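# Lower a held gear onto its shaft, meshing neighbours

## Task

The left gripper starts holding a gear a little above the top of a shaft. Slide the gear onto that shaft until it sits fully down and level, with its teeth engaged with both neighbouring gears. Forcing or wedging it too hard counts as a failure.

## Robot and tools

Robot: two arms, left_arm and right_arm, each ending in a parallel gripper with a wrist camera (cam_left_wrist and cam_right_wrist, both 896x504). The gear is in the left gripper; the right arm can stay idle. Bases sit near (-0.046, +0.289, +0.036) m for left_arm and (-0.030, -0.340, +0.022) m for right_arm.

Frames: the scene frame has its origin at table-top height, midway between the arms, +z up, +x out over the table, and left_arm on the +y side. Reported hand positions, orientations, velocities and targets use the scene frame. Motion offsets in a call use each gripper's own Hand target axes instead: the fingers point along the gripper's +z and open and close along its y. end_effector_position is the spot between the finger pads, about 1 cm behind the tips. Printed poses can be a few cm off, more at long reach.

Row layout: every motion row is one flat list of 14 numbers covering both arms: dx, dy, dz, rx, ry, rz, opening for left_arm, then the same seven for right_arm. The six pose numbers are offsets, not poses: they are measured from that arm's Hand target as it stood when the action or move began, in the gripper's own axes, scaled so 1.0 equals 0.6 m of travel or 180 degrees of turn, range -1 to 1. rx, ry, rz form a single rotation vector. The opening is absolute: +1 is fully open (0.094 m), -1 closed. Sending all six pose zeros re-requests the current Hand target; a zero in the opening slot is a real command to half-close, so always resend the present opening for an arm you want left alone.

execute_actions(actions, cameras): actions is a list of actions; each action is a list of up to 15 rows, one per 1/30 s step. A short action repeats its final row to fill 15 steps. All rows in one action count from the same start pose, not from each other, but each new action starts from the updated Hand target, so repeating an offset keeps moving. An empty list just reports state and images. cameras chooses images by name; omitted, null or ["all"] gives both, [] gives none, an unknown name invalidates the call.

move(target, speed, blend, opening_speed, blocking, cameras): drives each gripper in a straight line from its Hand target toward the offset given in target (one 14-number row, or a list of up to 15 rows, all counted from the same starting Hand targets). speed is path top speed in m/s, 0.002 to 2.9, default 0.25 (turning up to twice that in rad/s); one value or one per target. blend (m) rounds corners between listed targets. opening_speed (0.2 or more per second on the -1..+1 scale) makes fingers change gradually; use it when closing on something delicate. blocking=false returns early while the move continues. Paths do not avoid obstacles or the other arm and last at most 10 s. Faster motion means harder contact and more lag; keep paths away from an arm's own base.

wait(seconds 0 to 10, cameras) lets time run with commands held. stop(cameras) brakes a running move. zoom_image(camera, region) enlarges a region [x0, y0, x1, y1] of the newest image from cam_left_wrist or cam_right_wrist, at most 504 by 504 pixels. finished_scene(scene) ends the current scene given its number; make no further calls in that same reply. Call it only once the gear stays seated without the robot.

Reading results: Hand target is the last commanded pose after clipping; the gripper often rests short of it, and the next command, even all zeros, asks for it again. Tool commands shows current commands. grip_measured is measured finger opening on the command scale (it reads a few mm off; the final Joint positions number gives metres). Joint velocities "within noise" means that arm is still. Joint torques include the arm's own weight and have offsets and noise; joints 1 to 3 wrap at ±28 N m. Executed actions list some step positions; move and wait do not. A move adds a move: line: done (within 10 mm and 2 degrees), off_target, moving, held or fault, plus limits such as limits=paced (pose clipped) or limits=held (steps withheld). Neither done nor off_target tells you about contact. MOTOR HOT appears at 75 °C; OVER-TEMPERATURE FAULT at 90 °C folds and disables that arm, and at 100 °C it collapses.

Motion quirks: commanded orientation is clipped to within 40 degrees of the measured one each step. Friction and weight can leave the gripper low, short or tilted, and tiny moves may go nowhere or sideways; check position and tilt after each move and correct. A blocked arm keeps pushing until commanded back past its gripper.

Avoid: dropping the gear or releasing it while moving, jamming it on the shaft with force, fast contact, arms or grippers touching each other, pressing a camera cable against anything, parts leaving the table, and holding loads or stretched poses for long (motor heat). Joint limits (rad): waist -2.618 to 3.054, shoulder 0 to 3.142, elbow 0 to 3.142, wrist pitch -1.571 to 1.571, wrist yaw -1.571 to 1.571, wrist roll -2.094 to 2.094.

Each tool is called after "Request:" as a command line: name --argument value for each argument, lists and objects as JSON in quotes; but a table of rows of numbers goes row by row, as --pt "numbers of a row", without its own name.

## Session

Request:
execute_actions --actions '[]'

Scene clock: 0.00 s.
left_arm: end_effector_position=(+0.2330, +0.1337, +0.1579) grip_measured=-0.641 end_effector_quat_wxyz=(+0.008, +0.861, +0.508, +0.008) | right_arm: end_effector_position=(+0.3508, -0.3500, +0.4239) grip_measured=+1.000 end_effector_quat_wxyz=(+0.707, +0.010, +0.707, -0.010)
Joint positions: left_arm=[-0.502 1.731 1.476 -1.294 -0.006 1.563 0.017] | right_arm=[0 1.047 1.047 0 0 0 0.094]
Joint velocities: within noise
Joint torques (N m): no reading
Heat: left arm: 40 °C; right arm: 37 °C.
Hand target: left_arm +0.2351, +0.1323, +0.1634; +0.017, +0.861, +0.508, +0.013 | right_arm +0.3484, -0.3499, +0.4345; +0.717, +0.009, +0.697, -0.010
Tool commands: left_gripper/opening=-1.0 right_gripper/opening=+1.0

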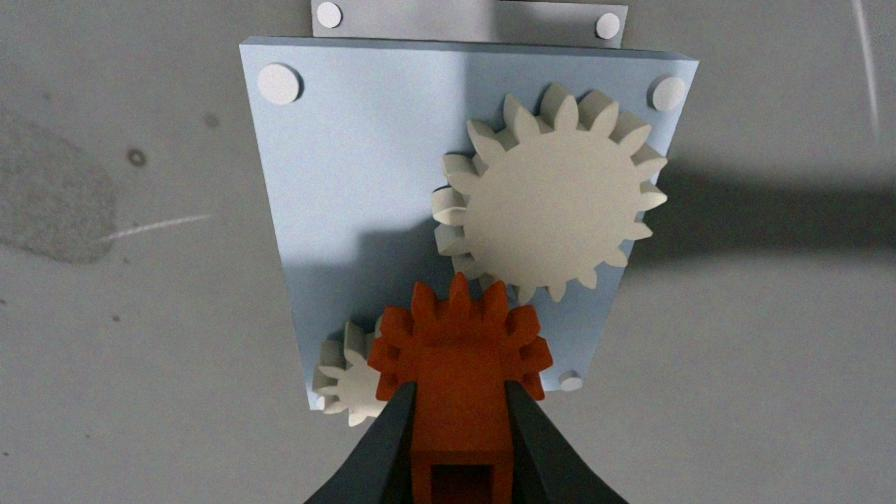

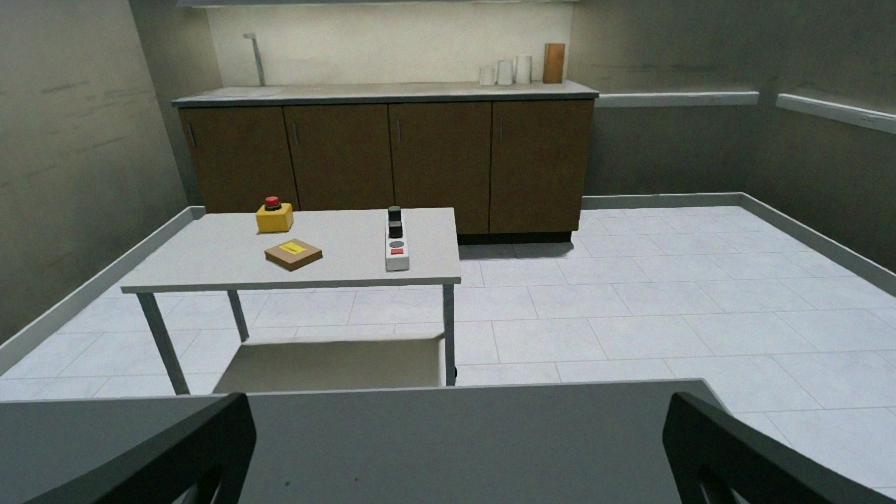

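Request:
zoom_image --camera "cam_left_wrist" --region '[290, 230, 690, 504]'

Scaled by 1.260 from the camera's 896x504 image, which has a finer 1280x720 frame.

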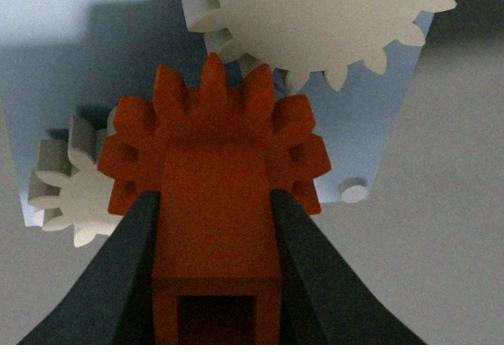

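Request:
move --target '[0,0,0,0,0,0,-1,0.4595,0.477,-0.177,-0.5,0,0,1]'

Scene clock: 39.53 s.
left_arm: end_effector_position=(+0.2330, +0.1337, +0.1579) grip_measured=-0.641 end_effector_quat_wxyz=(+0.008, +0.861, +0.508, +0.008) | right_arm: end_effector_position=(+0.2567, -0.0647, +0.1505) grip_measured=+1.000 end_effector_quat_wxyz=(+0.506, -0.492, +0.517, +0.484)
Joint positions: left_arm=[-0.502 1.731 1.476 -1.294 -0.006 1.563 0.017] | right_arm=[0.375 1.921 0.57 1.303 -1.175 -0.042 0.094]
Joint velocities: within noise
Joint torques (N m): left_arm=[-0.2 -8.18 7.5 0.35 0.09 0.19] | right_arm=[0.72 -6.42 5.31 2.02 -0.24 0.04]
Heat: left arm: 38 °C; right arm: 39 °C.
Hand target: left_arm +0.2351, +0.1323, +0.1634; +0.017, +0.861, +0.508, +0.013 | right_arm +0.2575, -0.0610, +0.1560; +0.513, -0.500, +0.500, +0.486
Off the commanded pose: left_arm 0.006 m, 1 deg | right_arm 0.007 m, 2 deg.
move: done
camera_calibration:
cam_right_wrist: T_world_to_cam=[[0.999202, -0.0399128, -0.00141677, -0.257302], [-0.0182664, -0.425171, -0.904929, 0.153808], [0.0355158, 0.904232, -0.425561, 0.204224], [0, 0, 0, 1]] pos_world=[0.252653, -0.129541, 0.225731]

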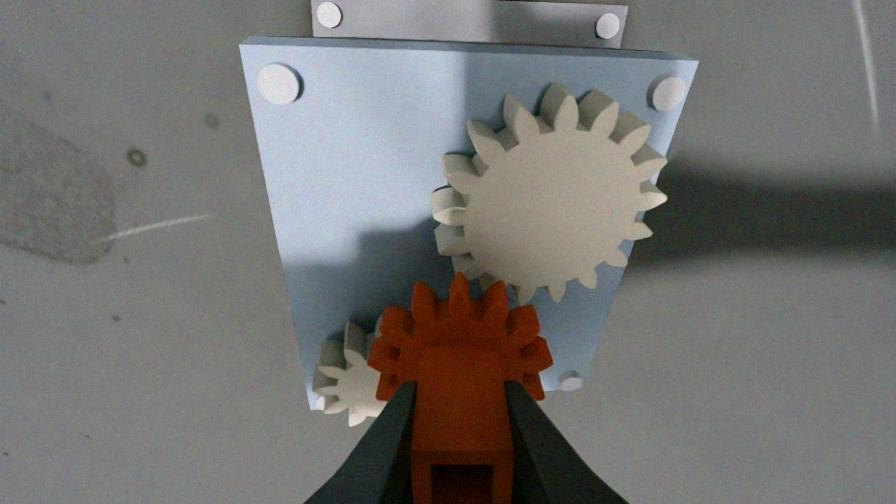

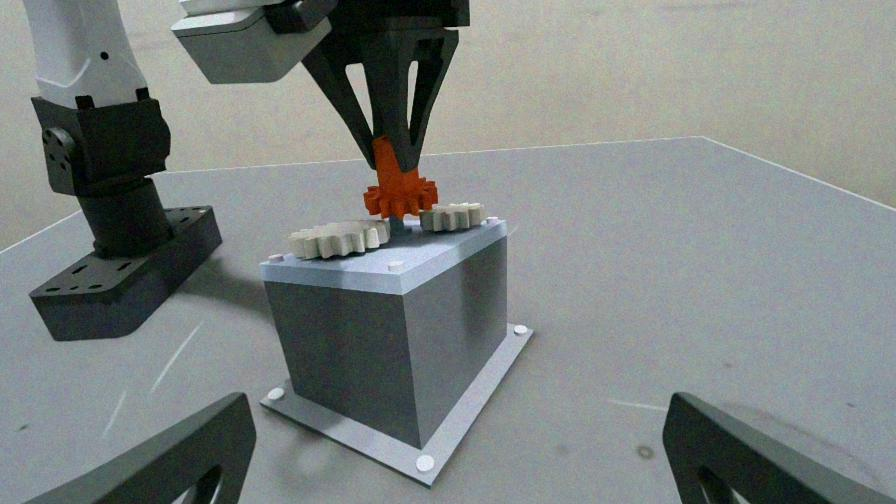

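Request:
zoom_image --camera "cam_right_wrist" --region '[280, 130, 520, 265]'

Scaled by 2.100 from the camera's 896x504 image, which has a finer 1280x720 frame.

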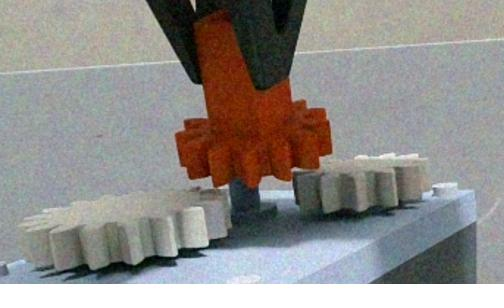

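Request:
move --target '[0,0,0,0,0,0,-1,-0.033,0.025,0.1,0,0,0,1]'

Request:
zoom_image --camera "cam_right_wrist" --region '[290, 100, 590, 300]'

Scene clock: 98.00 s.
left_arm: end_effector_position=(+0.2330, +0.1337, +0.1579) grip_measured=-0.641 end_effector_quat_wxyz=(+0.008, +0.861, +0.508, +0.008) | right_arm: end_effector_position=(+0.2383, -0.0043, +0.1569) grip_measured=+1.000 end_effector_quat_wxyz=(+0.492, -0.499, +0.514, +0.494)
Joint positions: left_arm=[-0.502 1.731 1.476 -1.294 -0.006 1.563 0.017] | right_arm=[0.572 1.921 0.637 1.233 -1.012 -0.027 0.094]
Joint velocities: within noise
Joint torques (N m): left_arm=[-0.28 -8.09 7.53 0.34 0.09 0.15] | right_arm=[0.65 -11.26 5.89 1.73 0.11 -0.01]
Heat: left arm: 39 °C; right arm: 38 °C.
Hand target: left_arm +0.2351, +0.1323, +0.1634; +0.017, +0.861, +0.508, +0.013 | right_arm +0.2436, -0.0006, +0.1755; +0.513, -0.500, +0.500, +0.486
Off the commanded pose: left_arm 0.006 m, 1 deg | right_arm 0.020 m, 3 deg.
move: off_target (right_arm)
camera_calibration:
cam_right_wrist: T_world_to_cam=[[0.999869, -0.00611245, -0.0150074, -0.234454], [-0.0161741, -0.43312, -0.901191, 0.183756], [-0.000991525, 0.901315, -0.433162, 0.162902], [0, 0, 0, 1]] pos_world=[0.237557, -0.0686703, 0.232644]

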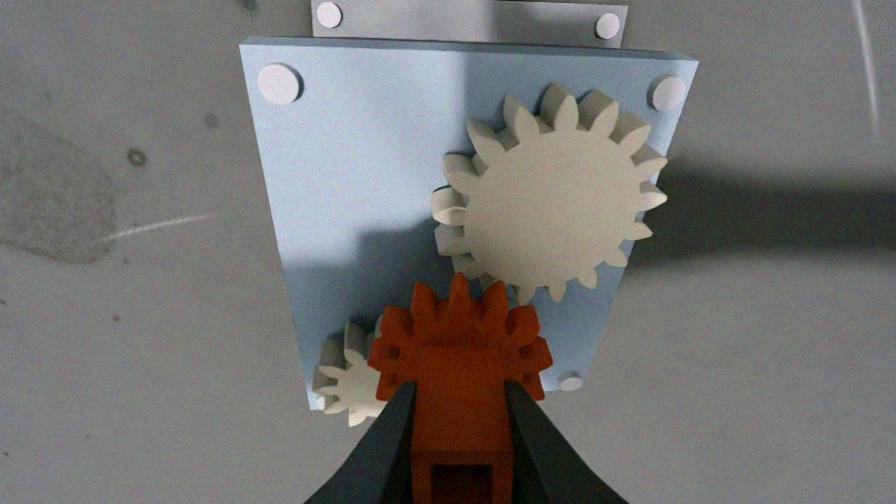

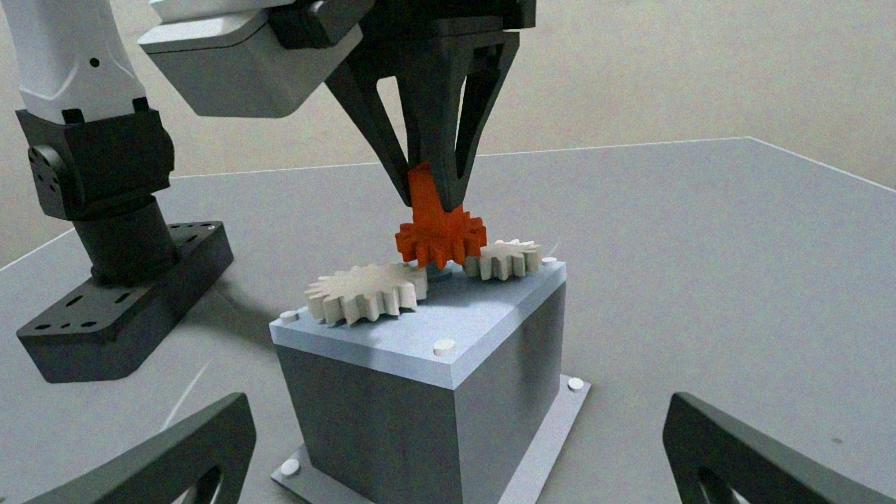

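Scaled by 1.680 from the camera's 896x504 image, which has a finer 1280x720 frame.

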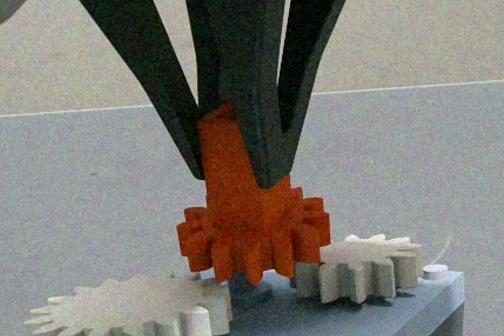

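Request:
zoom_image --camera "cam_right_wrist" --region '[250, 230, 600, 430]'

Request:
zoom_image --camera "cam_left_wrist" --region '[220, 0, 720, 280]'

Request:
zoom_image --camera "cam_left_wrist" --region '[280, 250, 620, 440]'

Scaled by 1.440 from the camera's 896x504 image, which has a finer 1280x720 frame.

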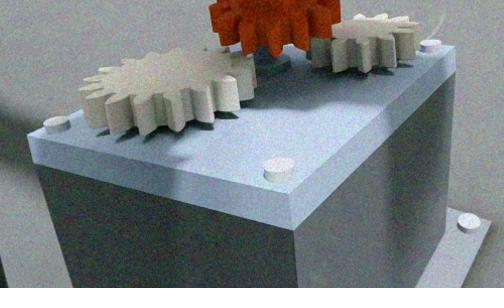

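Scaled by 1.008 from the camera's 896x504 image, which has a finer 1280x720 frame.

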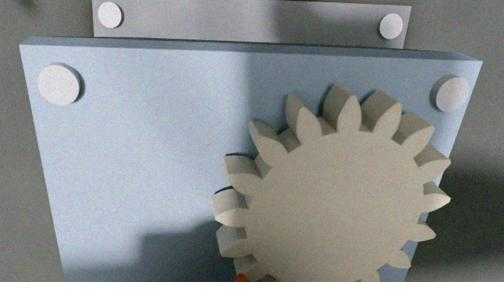

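Scaled by 1.482 from the camera's 896x504 image, which has a finer 1280x720 frame.

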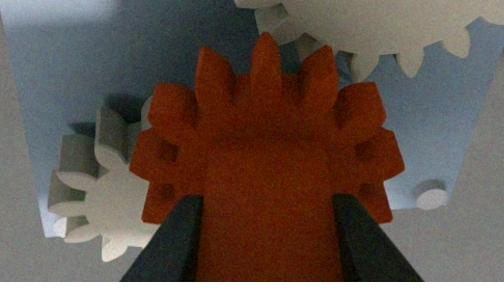

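Request:
zoom_image --camera "cam_right_wrist" --region '[370, 150, 550, 300]'

Request:
zoom_image --camera "cam_left_wrist" --region '[360, 260, 560, 420]'

Request:
zoom_image --camera "cam_left_wrist" --region '[360, 380, 560, 504]'

Scaled by 2.800 from the camera's 896x504 image, which has a finer 1280x720 frame.

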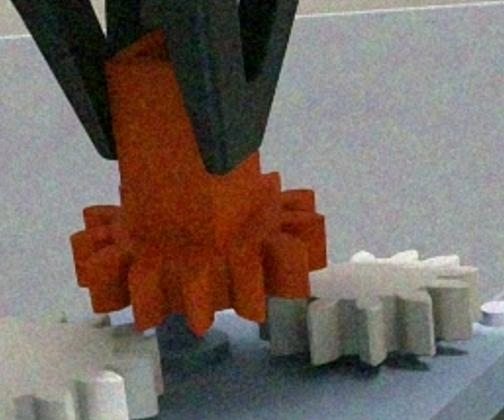

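Scaled by 2.520 from the camera's 896x504 image, which has a finer 1280x720 frame.

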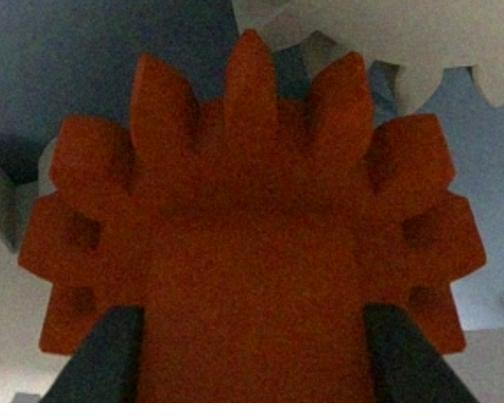

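Scaled by 2.520 from the camera's 896x504 image, which has a finer 1280x720 frame.

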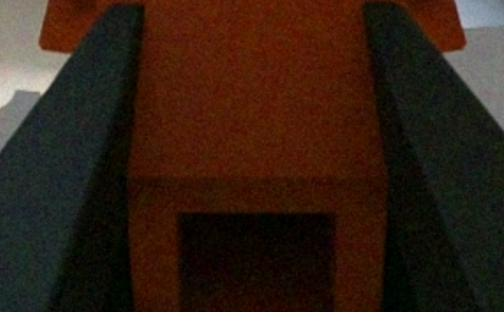

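Request:
move --target '[0,0,-0.1167,0,0,0,-1,-0.017,-0.11,0.052,-0.194,0,0,1]'

Request:
zoom_image --camera "cam_right_wrist" --region '[250, 100, 650, 400]'

Request:
zoom_image --camera "cam_left_wrist" --region '[260, 80, 660, 380]'

Scene clock: 384.37 s.
left_arm: end_effector_position=(+0.2313, +0.1346, +0.2284) grip_measured=-0.641 end_effector_quat_wxyz=(+0.018, +0.861, +0.508, +0.014) | right_arm: end_effector_position=(+0.3054, +0.0302, +0.1883) grip_measured=+1.000 end_effector_quat_wxyz=(-0.376, +0.608, -0.360, -0.599)
Joint positions: left_arm=[-0.502 1.735 1.762 -1.552 -0.006 1.563 0.017] | right_arm=[0.505 2.278 1.397 0.924 -1.568 0.017 0.094]
Joint velocities: within noise
Joint torques (N m): left_arm=[-0.42 -6.68 8.7 0.27 0.08 0.16] | right_arm=[-0.42 -10.97 7.53 1.29 -0.2 0.05]
Heat: left arm: 38 °C; right arm: 46 °C.
Hand target: left_arm +0.2324, +0.1334, +0.2334; +0.017, +0.861, +0.508, +0.013 | right_arm +0.3102, +0.0287, +0.1876; -0.340, +0.631, -0.331, -0.614
Off the commanded pose: left_arm 0.005 m, 0 deg | right_arm 0.005 m, 6 deg.
joint sent to its limit (left arm) — joint 4 (wrist pitch), lower limit. The joint targets still meet the commanded pose.
joint sent to its limit (right arm) — joint 5 (wrist yaw), lower limit. The joint targets are off in orientation, not in position.
move: off_target (right_arm)
camera_calibration:
cam_left_wrist: T_world_to_cam=[[-0.858825, 0.50977, -0.0505332, 0.145541], [0.439079, 0.783344, 0.439978, -0.270717], [0.263873, 0.355676, -0.896585, 0.182689], [0, 0, 0, 1]] pos_world=[0.195654, 0.0728943, 0.290261]
cam_right_wrist: T_world_to_cam=[[0.885415, 0.464009, 0.0271113, -0.288053], [0.211729, -0.350719, -0.912232, 0.158052], [-0.413775, 0.813445, -0.408776, 0.269621], [0, 0, 0, 1]] pos_world=[0.333145, -0.030231, 0.262204]

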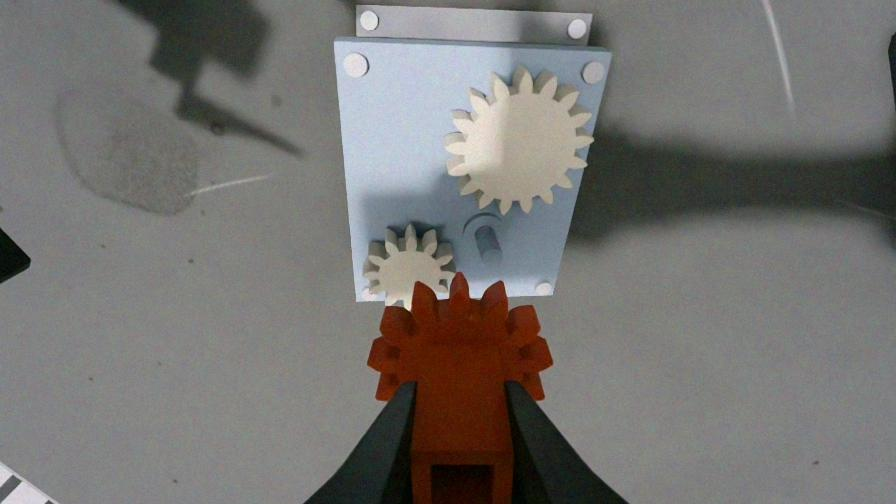

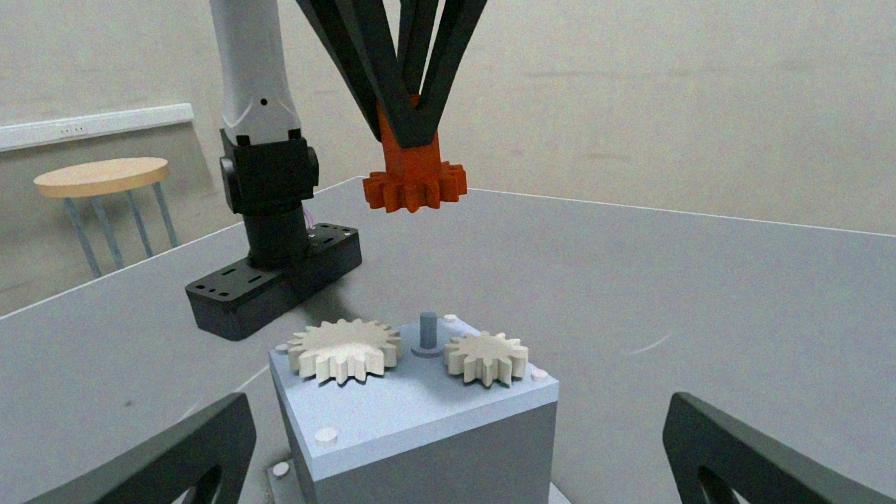

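Scaled by 1.260 from the camera's 896x504 image, which has a finer 1280x720 frame.

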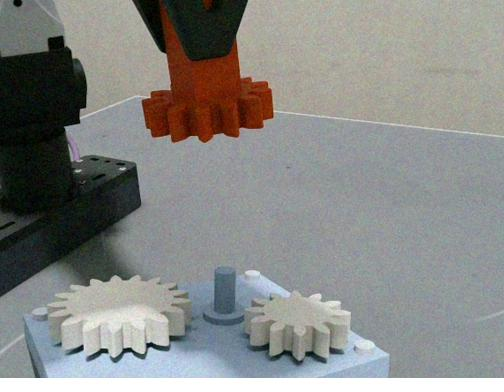

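Scaled by 1.260 from the camera's 896x504 image, which has a finer 1280x720 frame.

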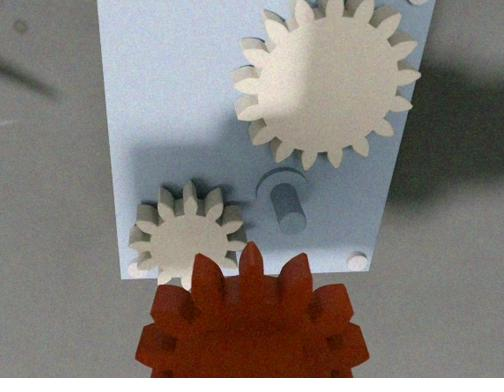

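Request:
zoom_image --camera "cam_left_wrist" --region '[340, 190, 480, 310]'

Request:
zoom_image --camera "cam_left_wrist" --region '[440, 190, 580, 310]'

Request:
zoom_image --camera "cam_left_wrist" --region '[320, 30, 460, 150]'

Request:
zoom_image --camera "cam_left_wrist" --region '[480, 30, 620, 150]'

Request:
zoom_image --camera "cam_right_wrist" --region '[380, 290, 560, 400]'

Request:
zoom_image --camera "cam_right_wrist" --region '[340, 100, 500, 230]'

Scaled by 3.600 from the camera's 896x504 image, which has a finer 1280x720 frame.

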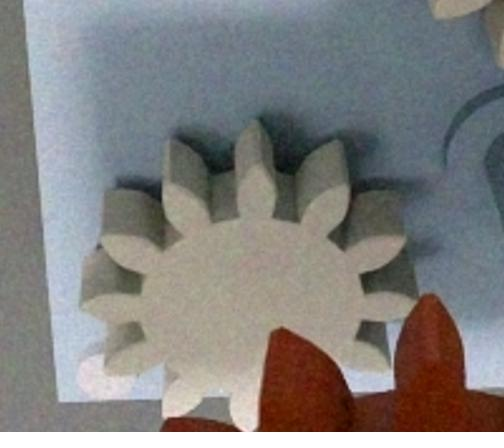

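Scaled by 3.600 from the camera's 896x504 image, which has a finer 1280x720 frame.

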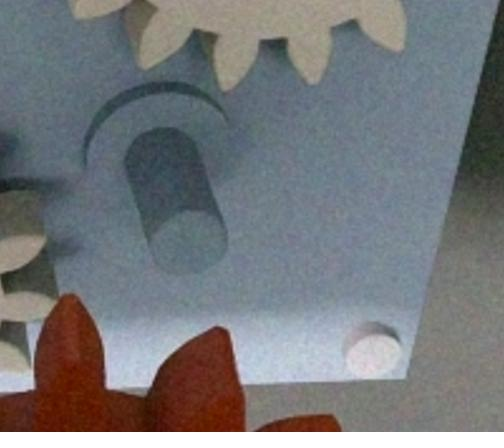

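Scaled by 3.600 from the camera's 896x504 image, which has a finer 1280x720 frame.

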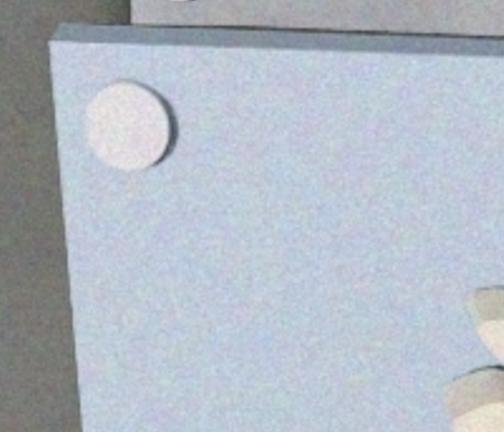

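Scaled by 3.600 from the camera's 896x504 image, which has a finer 1280x720 frame.

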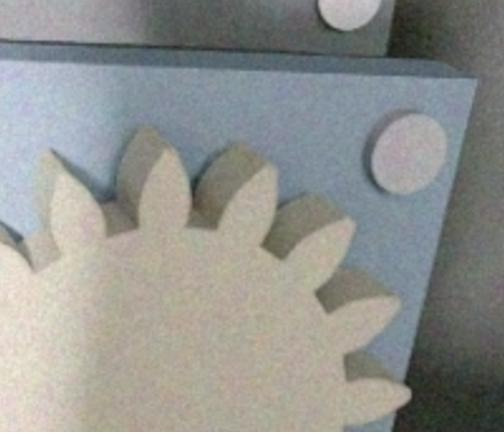

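Scaled by 2.800 from the camera's 896x504 image, which has a finer 1280x720 frame.

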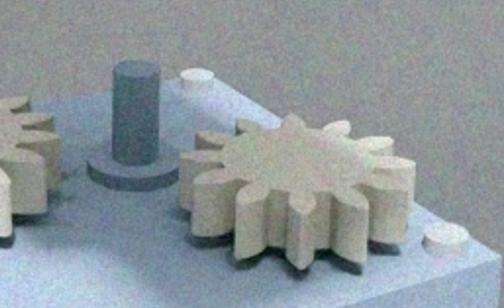

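Scaled by 3.150 from the camera's 896x504 image, which has a finer 1280x720 frame.

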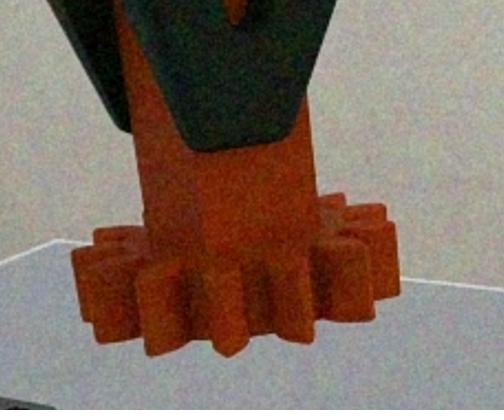

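Request:
move --target '[0.0325,-0.0328,0.1128,-0.0336,-0.0502,0,-1,0,0,0,0,0,0,1]' --speed 0.12

Request:
zoom_image --camera "cam_right_wrist" --region '[330, 200, 530, 360]'

Scene clock: 565.13 s.
left_arm: end_effector_position=(+0.2256, +0.1608, +0.1597) grip_measured=-0.641 end_effector_quat_wxyz=(+0.084, +0.856, +0.509, -0.033) | right_arm: end_effector_position=(+0.3053, +0.0301, +0.1879) grip_measured=+1.000 end_effector_quat_wxyz=(-0.374, +0.608, -0.361, -0.600)
Joint positions: left_arm=[-0.341 1.592 1.318 -1.209 0.158 1.711 0.017] | right_arm=[0.505 2.278 1.397 0.92 -1.569 0.017 0.094]
Joint velocities: within noise
Joint torques (N m): left_arm=[0.18 -8.2 6.17 0.69 0.34 0.29] | right_arm=[-0.46 -11.03 7.57 1.3 -0.2 0.02]
Heat: left arm: 40 °C; right arm: 49 °C.
Hand target: left_arm +0.2273, +0.1589, +0.1651; +0.102, +0.857, +0.504, -0.028 | right_arm +0.3102, +0.0287, +0.1875; -0.340, +0.631, -0.331, -0.614
Off the commanded pose: left_arm 0.006 m, 2 deg | right_arm 0.005 m, 6 deg.
joint sent to its limit (right arm) — joint 5 (wrist yaw), lower limit. The joint targets are off in orientation, not in position.
move: off_target (right_arm)
camera_calibration:
cam_left_wrist: T_world_to_cam=[[-0.861786, 0.493213, -0.118601, 0.137973], [0.441985, 0.844799, 0.301603, -0.247008], [0.248948, 0.207497, -0.946028, 0.148333], [0, 0, 0, 1]] pos_world=[0.191149, 0.109844, 0.23119]
cam_right_wrist: T_world_to_cam=[[0.88514, 0.464779, 0.0225165, -0.286952], [0.208318, -0.352529, -0.91232, 0.15888], [-0.41609, 0.812221, -0.408859, 0.270259], [0, 0, 0, 1]] pos_world=[0.333347, -0.030131, 0.261908]

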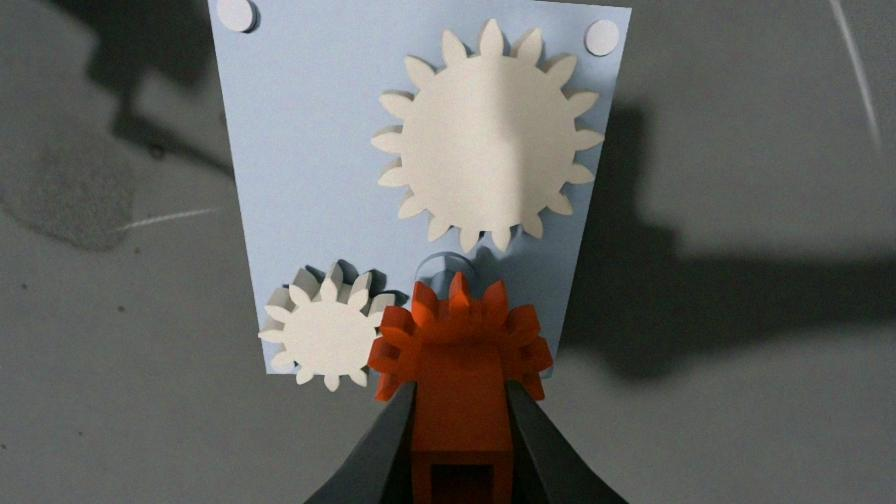

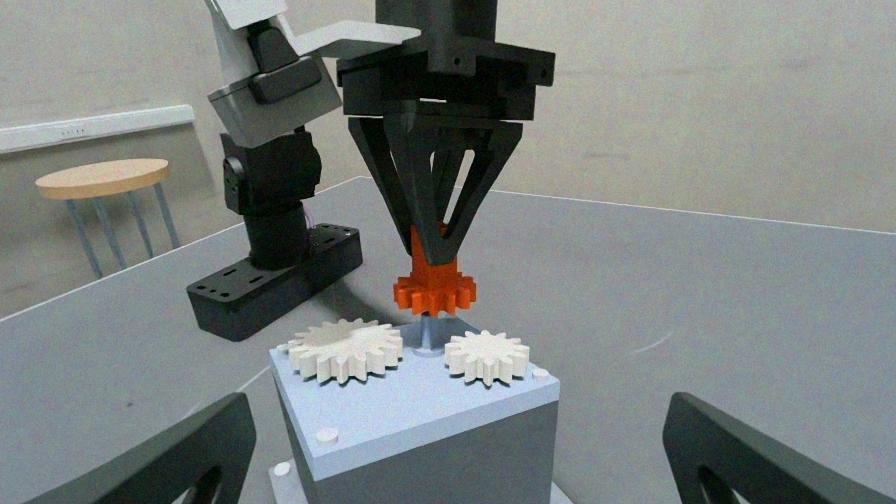

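Scaled by 2.520 from the camera's 896x504 image, which has a finer 1280x720 frame.

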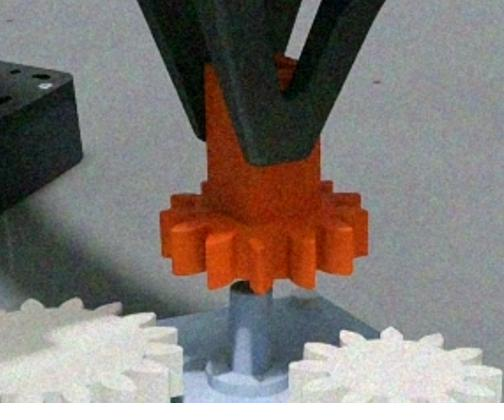

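Request:
move --target '[-0.0063,0.0055,0,0,0,0,-1,-0.0117,0.109,0.054,0.194,0,0,1]'

Request:
zoom_image --camera "cam_right_wrist" --region '[350, 180, 550, 340]'

Request:
zoom_image --camera "cam_left_wrist" --region '[360, 240, 560, 400]'

Scene clock: 600.83 s.
left_arm: end_effector_position=(+0.2254, +0.1600, +0.1598) grip_measured=-0.641 end_effector_quat_wxyz=(+0.084, +0.857, +0.508, -0.033) | right_arm: end_effector_position=(+0.2387, +0.0195, +0.1753) grip_measured=+1.000 end_effector_quat_wxyz=(+0.489, -0.498, +0.518, +0.494)
Joint positions: left_arm=[-0.344 1.592 1.318 -1.208 0.158 1.711 0.017] | right_arm=[0.635 1.876 0.708 1.112 -0.948 -0.022 0.094]
Joint velocities: within noise
Joint torques (N m): left_arm=[-0.81 -7.39 7.35 0.67 0.34 0.17] | right_arm=[0.77 -11.77 3.92 2.07 0.08 -0.09]
Heat: left arm: 38 °C; right arm: 49 °C.
Hand target: left_arm +0.2283, +0.1542, +0.1661; +0.102, +0.857, +0.504, -0.028 | right_arm +0.2375, +0.0199, +0.1924; +0.513, -0.500, +0.500, +0.486
Off the commanded pose: left_arm 0.009 m, 2 deg | right_arm 0.017 m, 4 deg.
move: off_target (right_arm)
camera_calibration:
cam_left_wrist: T_world_to_cam=[[-0.860184, 0.495814, -0.119381, 0.137577], [0.444418, 0.84359, 0.301411, -0.246556], [0.250153, 0.206214, -0.945991, 0.148576], [0, 0, 0, 1]] pos_world=[0.190749, 0.109142, 0.23129]
cam_right_wrist: T_world_to_cam=[[0.9997, -0.00782351, -0.0232107, -0.232899], [-0.0242909, -0.438382, -0.89846, 0.212262], [-0.00314606, 0.898755, -0.438441, 0.150871], [0, 0, 0, 1]] pos_world=[0.238459, -0.0443668, 0.251451]

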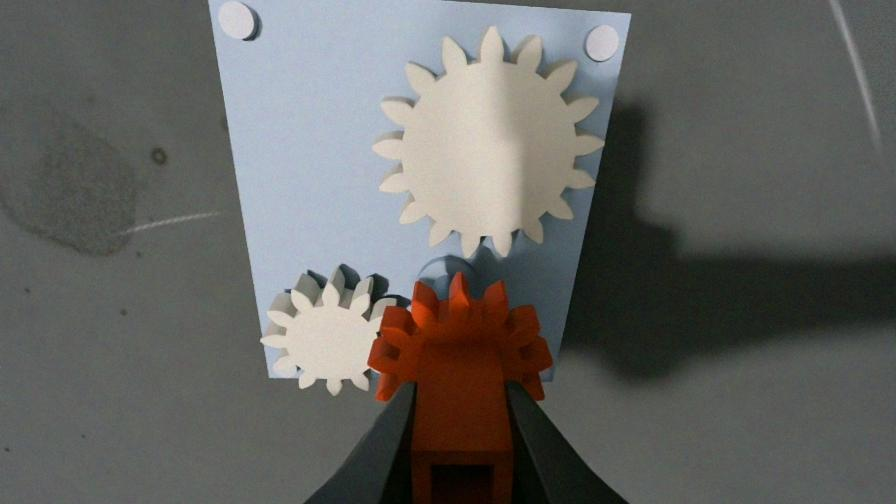

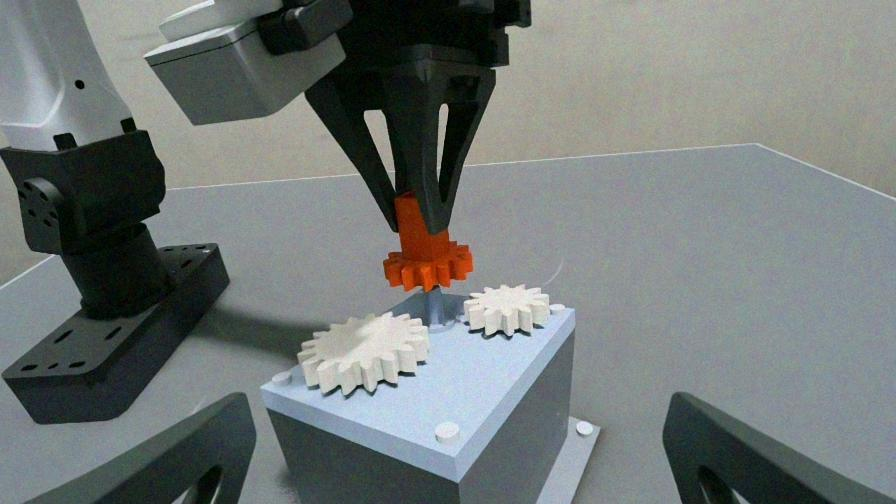

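Scaled by 2.520 from the camera's 896x504 image, which has a finer 1280x720 frame.

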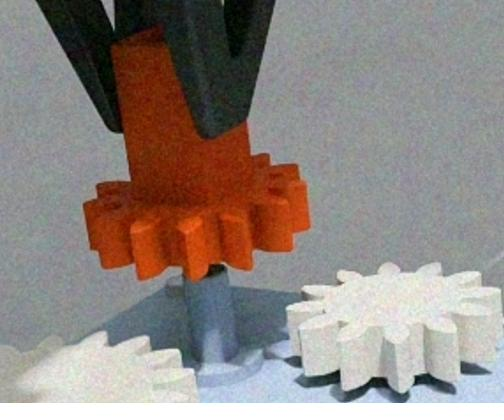

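Scaled by 2.520 from the camera's 896x504 image, which has a finer 1280x720 frame.

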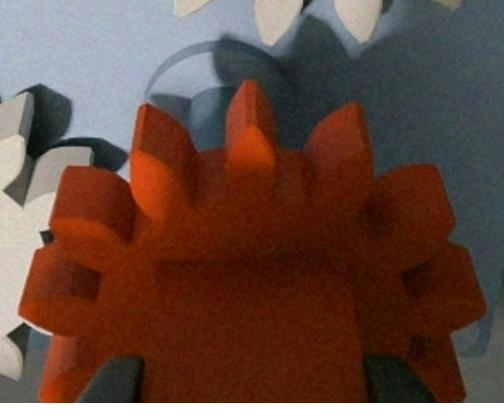

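Request:
move --target '[-0.0045,0.0055,0.001,0,0,0,-1,0,0,0,0,0,0,1]'

Request:
zoom_image --camera "cam_right_wrist" --region '[350, 180, 550, 340]'

Request:
zoom_image --camera "cam_left_wrist" --region '[360, 220, 560, 380]'

Scene clock: 618.23 s.
left_arm: end_effector_position=(+0.2239, +0.1568, +0.1598) grip_measured=-0.641 end_effector_quat_wxyz=(+0.084, +0.858, +0.505, -0.034) | right_arm: end_effector_position=(+0.2389, +0.0195, +0.1754) grip_measured=+1.000 end_effector_quat_wxyz=(+0.490, -0.498, +0.518, +0.494)
Joint positions: left_arm=[-0.355 1.592 1.318 -1.208 0.158 1.705 0.017] | right_arm=[0.635 1.876 0.708 1.112 -0.947 -0.022 0.094]
Joint velocities: within noise
Joint torques (N m): left_arm=[-0.84 -6.54 8.4 0.66 0.31 0.11] | right_arm=[0.8 -11.84 3.96 2.09 0.06 -0.08]
Heat: left arm: 38 °C; right arm: 49 °C.
Hand target: left_arm +0.2299, +0.1502, +0.1664; +0.102, +0.857, +0.504, -0.028 | right_arm +0.2375, +0.0199, +0.1924; +0.513, -0.500, +0.500, +0.486
Off the commanded pose: left_arm 0.011 m, 2 deg | right_arm 0.017 m, 4 deg.
move: off_target (left_arm, right_arm)
camera_calibration:
cam_left_wrist: T_world_to_cam=[[-0.857234, 0.50107, -0.118652, 0.136232], [0.449878, 0.840894, 0.300844, -0.243836], [0.250518, 0.204514, -0.946264, 0.14982], [0, 0, 0, 1]] pos_world=[0.188947, 0.106138, 0.23129]
cam_right_wrist: T_world_to_cam=[[0.999708, -0.00862022, -0.0225918, -0.23309], [-0.0240848, -0.437998, -0.898653, 0.212324], [-0.00214855, 0.898935, -0.438078, 0.150683], [0, 0, 0, 1]] pos_world=[0.238459, -0.0444662, 0.251551]

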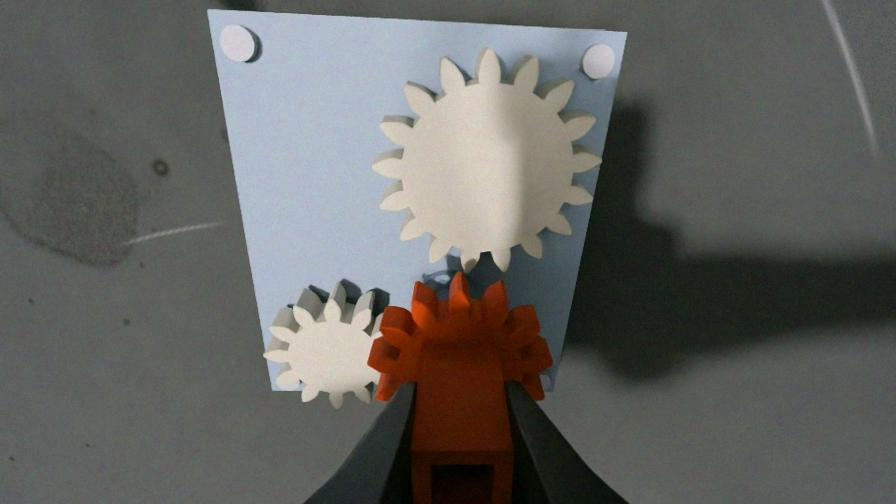

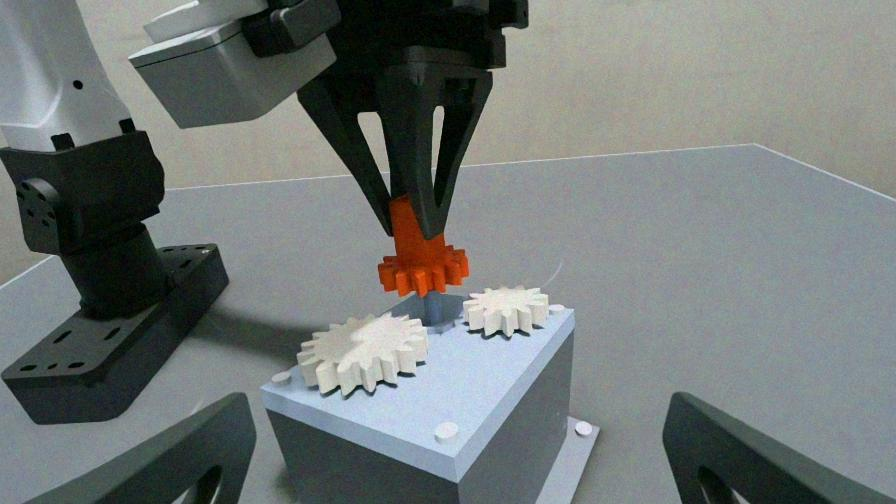

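Scaled by 2.520 from the camera's 896x504 image, which has a finer 1280x720 frame.

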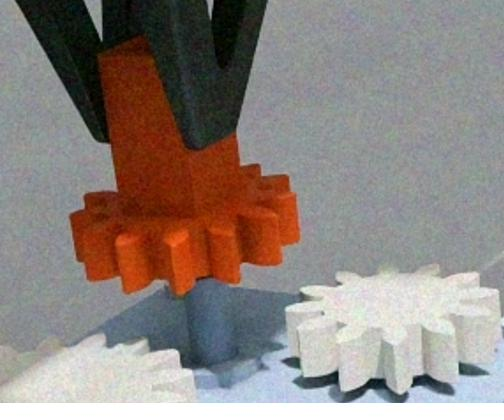

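Scaled by 2.520 from the camera's 896x504 image, which has a finer 1280x720 frame.

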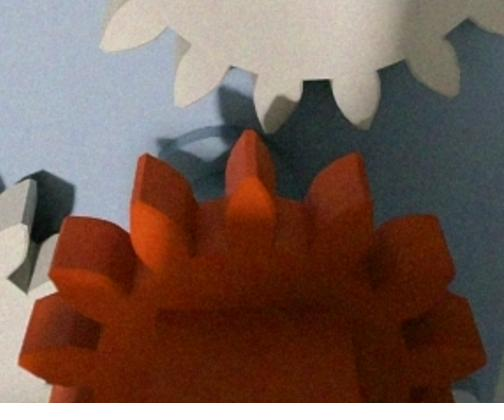

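Request:
move --target '[0.0033,0.0097,0,0,0,0,-1,0,0,0,0,0,0,1]'

Request:
zoom_image --camera "cam_right_wrist" --region '[350, 180, 550, 340]'

Request:
zoom_image --camera "cam_left_wrist" --region '[360, 220, 560, 380]'

Scene clock: 631.43 s.
left_arm: end_effector_position=(+0.2277, +0.1553, +0.1606) grip_measured=-0.641 end_effector_quat_wxyz=(+0.085, +0.858, +0.505, -0.033) | right_arm: end_effector_position=(+0.2389, +0.0195, +0.1755) grip_measured=+1.000 end_effector_quat_wxyz=(+0.490, -0.498, +0.518, +0.494)
Joint positions: left_arm=[-0.355 1.603 1.333 -1.208 0.158 1.705 0.017] | right_arm=[0.635 1.876 0.708 1.113 -0.947 -0.022 0.094]
Joint velocities: within noise
Joint torques (N m): left_arm=[-0.46 -5.63 9.4 0.64 0.33 0.13] | right_arm=[0.76 -11.77 4 2.04 0.06 -0.09]
Heat: left arm: 39 °C; right arm: 49 °C.
Hand target: left_arm +0.2359, +0.1491, +0.1669; +0.102, +0.857, +0.504, -0.028 | right_arm +0.2375, +0.0199, +0.1924; +0.513, -0.500, +0.500, +0.486
Off the commanded pose: left_arm 0.012 m, 2 deg | right_arm 0.017 m, 4 deg.
move: off_target (left_arm, right_arm)
camera_calibration:
cam_left_wrist: T_world_to_cam=[[-0.857181, 0.500314, -0.122173, 0.141002], [0.448301, 0.841614, 0.301185, -0.244371], [0.25351, 0.2034, -0.945707, 0.149374], [0, 0, 0, 1]] pos_world=[0.192548, 0.104738, 0.232092]
cam_right_wrist: T_world_to_cam=[[0.999715, -0.00857044, -0.0222775, -0.233168], [-0.023781, -0.437794, -0.898761, 0.212287], [-0.0020502, 0.899034, -0.437873, 0.150613], [0, 0, 0, 1]] pos_world=[0.238459, -0.0444663, 0.25155]

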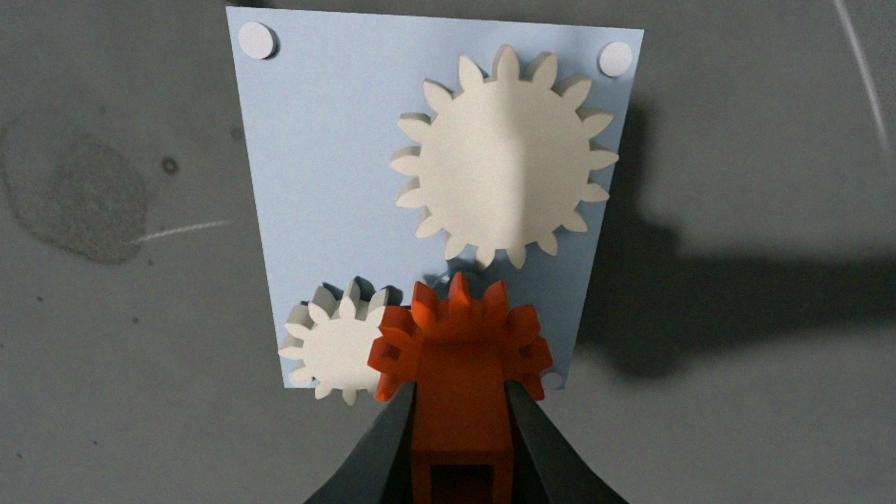

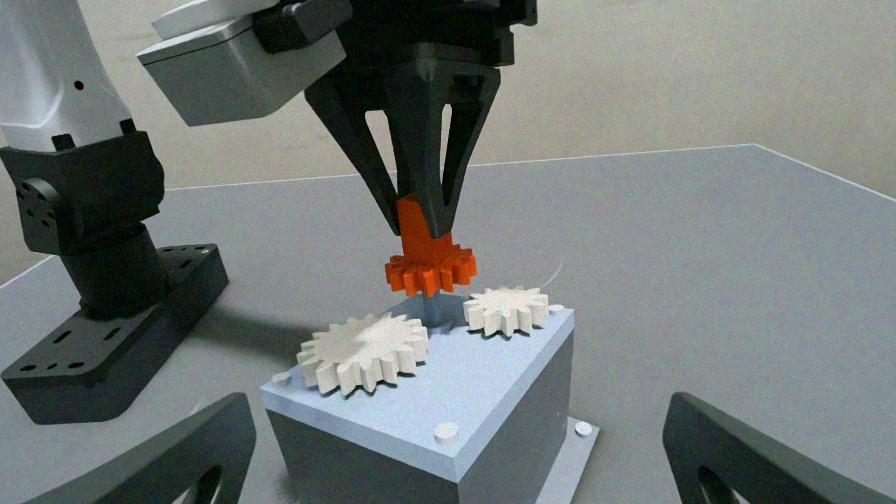

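Scaled by 2.520 from the camera's 896x504 image, which has a finer 1280x720 frame.

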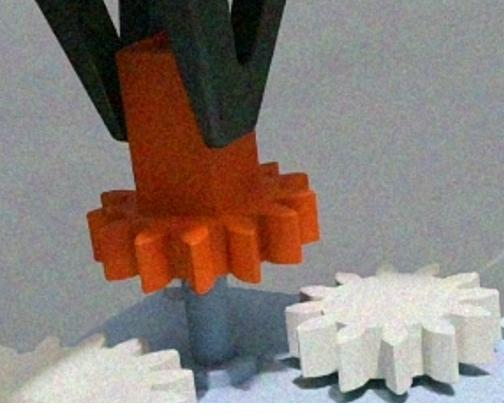

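Scaled by 2.520 from the camera's 896x504 image, which has a finer 1280x720 frame.

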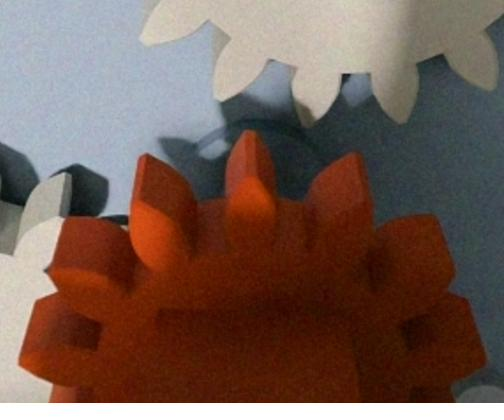

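Request:
move --target '[0,0,0,0,0,0,-1,0.0117,-0.1084,0.0645,-0.194,0,0,1]'

Request:
zoom_image --camera "cam_right_wrist" --region '[350, 220, 510, 380]'

Scene clock: 644.67 s.
left_arm: end_effector_position=(+0.2277, +0.1553, +0.1606) grip_measured=-0.641 end_effector_quat_wxyz=(+0.085, +0.858, +0.505, -0.033) | right_arm: end_effector_position=(+0.2993, +0.0580, +0.1875) grip_measured=+1.000 end_effector_quat_wxyz=(-0.358, +0.618, -0.344, -0.610)
Joint positions: left_arm=[-0.355 1.603 1.333 -1.208 0.158 1.705 0.017] | right_arm=[0.562 2.332 1.502 0.851 -1.568 -0.002 0.094]
Joint velocities: within noise
Joint torques (N m): left_arm=[-0.4 -5.72 9.32 0.62 0.32 0.11] | right_arm=[-0.38 -11.67 7.82 1.27 -0.25 0.04]
Heat: left arm: 40 °C; right arm: 48 °C.
Hand target: left_arm +0.2359, +0.1491, +0.1669; +0.102, +0.857, +0.504, -0.028 | right_arm +0.3037, +0.0568, +0.1873; -0.340, +0.631, -0.331, -0.614
Off the commanded pose: left_arm 0.012 m, 2 deg | right_arm 0.005 m, 3 deg.
joint sent to its limit (right arm) — joint 5 (wrist yaw), lower limit. The joint targets are off in orientation, not in position.
move: off_target (left_arm, right_arm)
camera_calibration:
cam_left_wrist: T_world_to_cam=[[-0.857181, 0.500314, -0.122173, 0.141002], [0.448301, 0.841614, 0.301185, -0.244371], [0.25351, 0.2034, -0.945707, 0.149374], [0, 0, 0, 1]] pos_world=[0.192548, 0.104738, 0.232092]
cam_right_wrist: T_world_to_cam=[[0.857662, 0.51367, 0.0236348, -0.289349], [0.228616, -0.339737, -0.912312, 0.162681], [-0.460598, 0.787859, -0.408812, 0.259662], [0, 0, 0, 1]] pos_world=[0.330572, -0.000678402, 0.261407]

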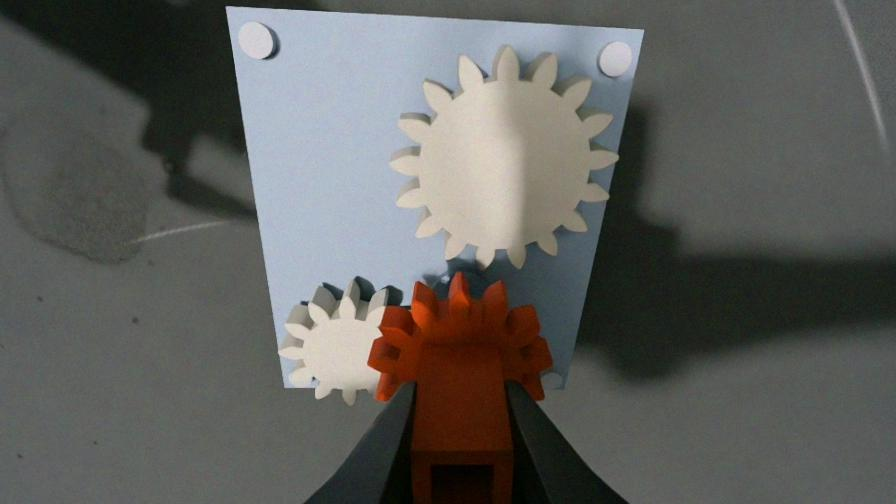

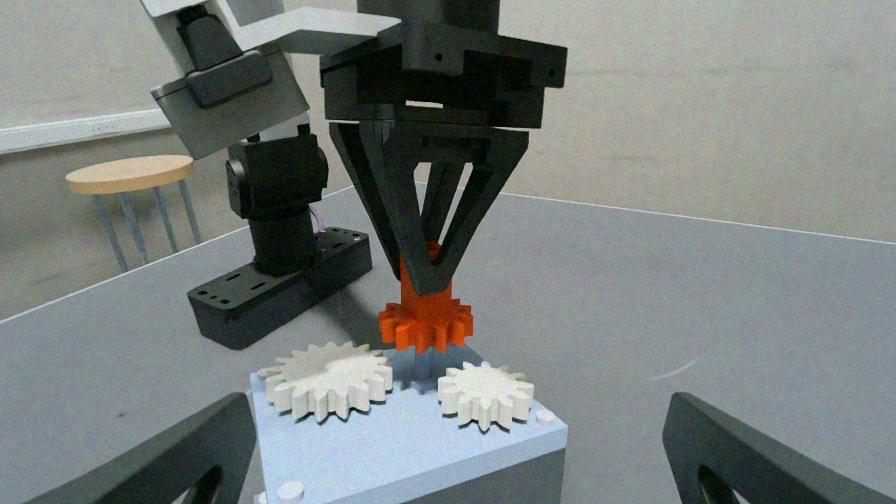

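Scaled by 3.150 from the camera's 896x504 image, which has a finer 1280x720 frame.

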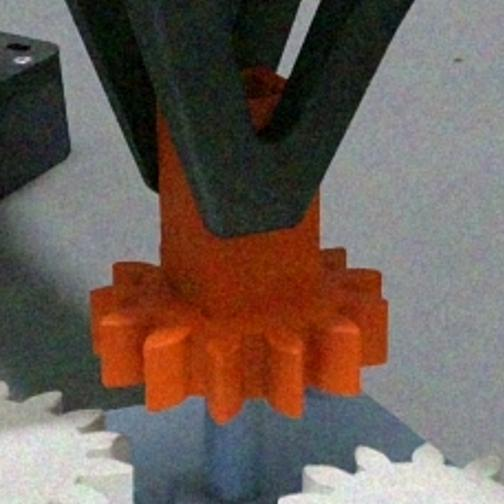

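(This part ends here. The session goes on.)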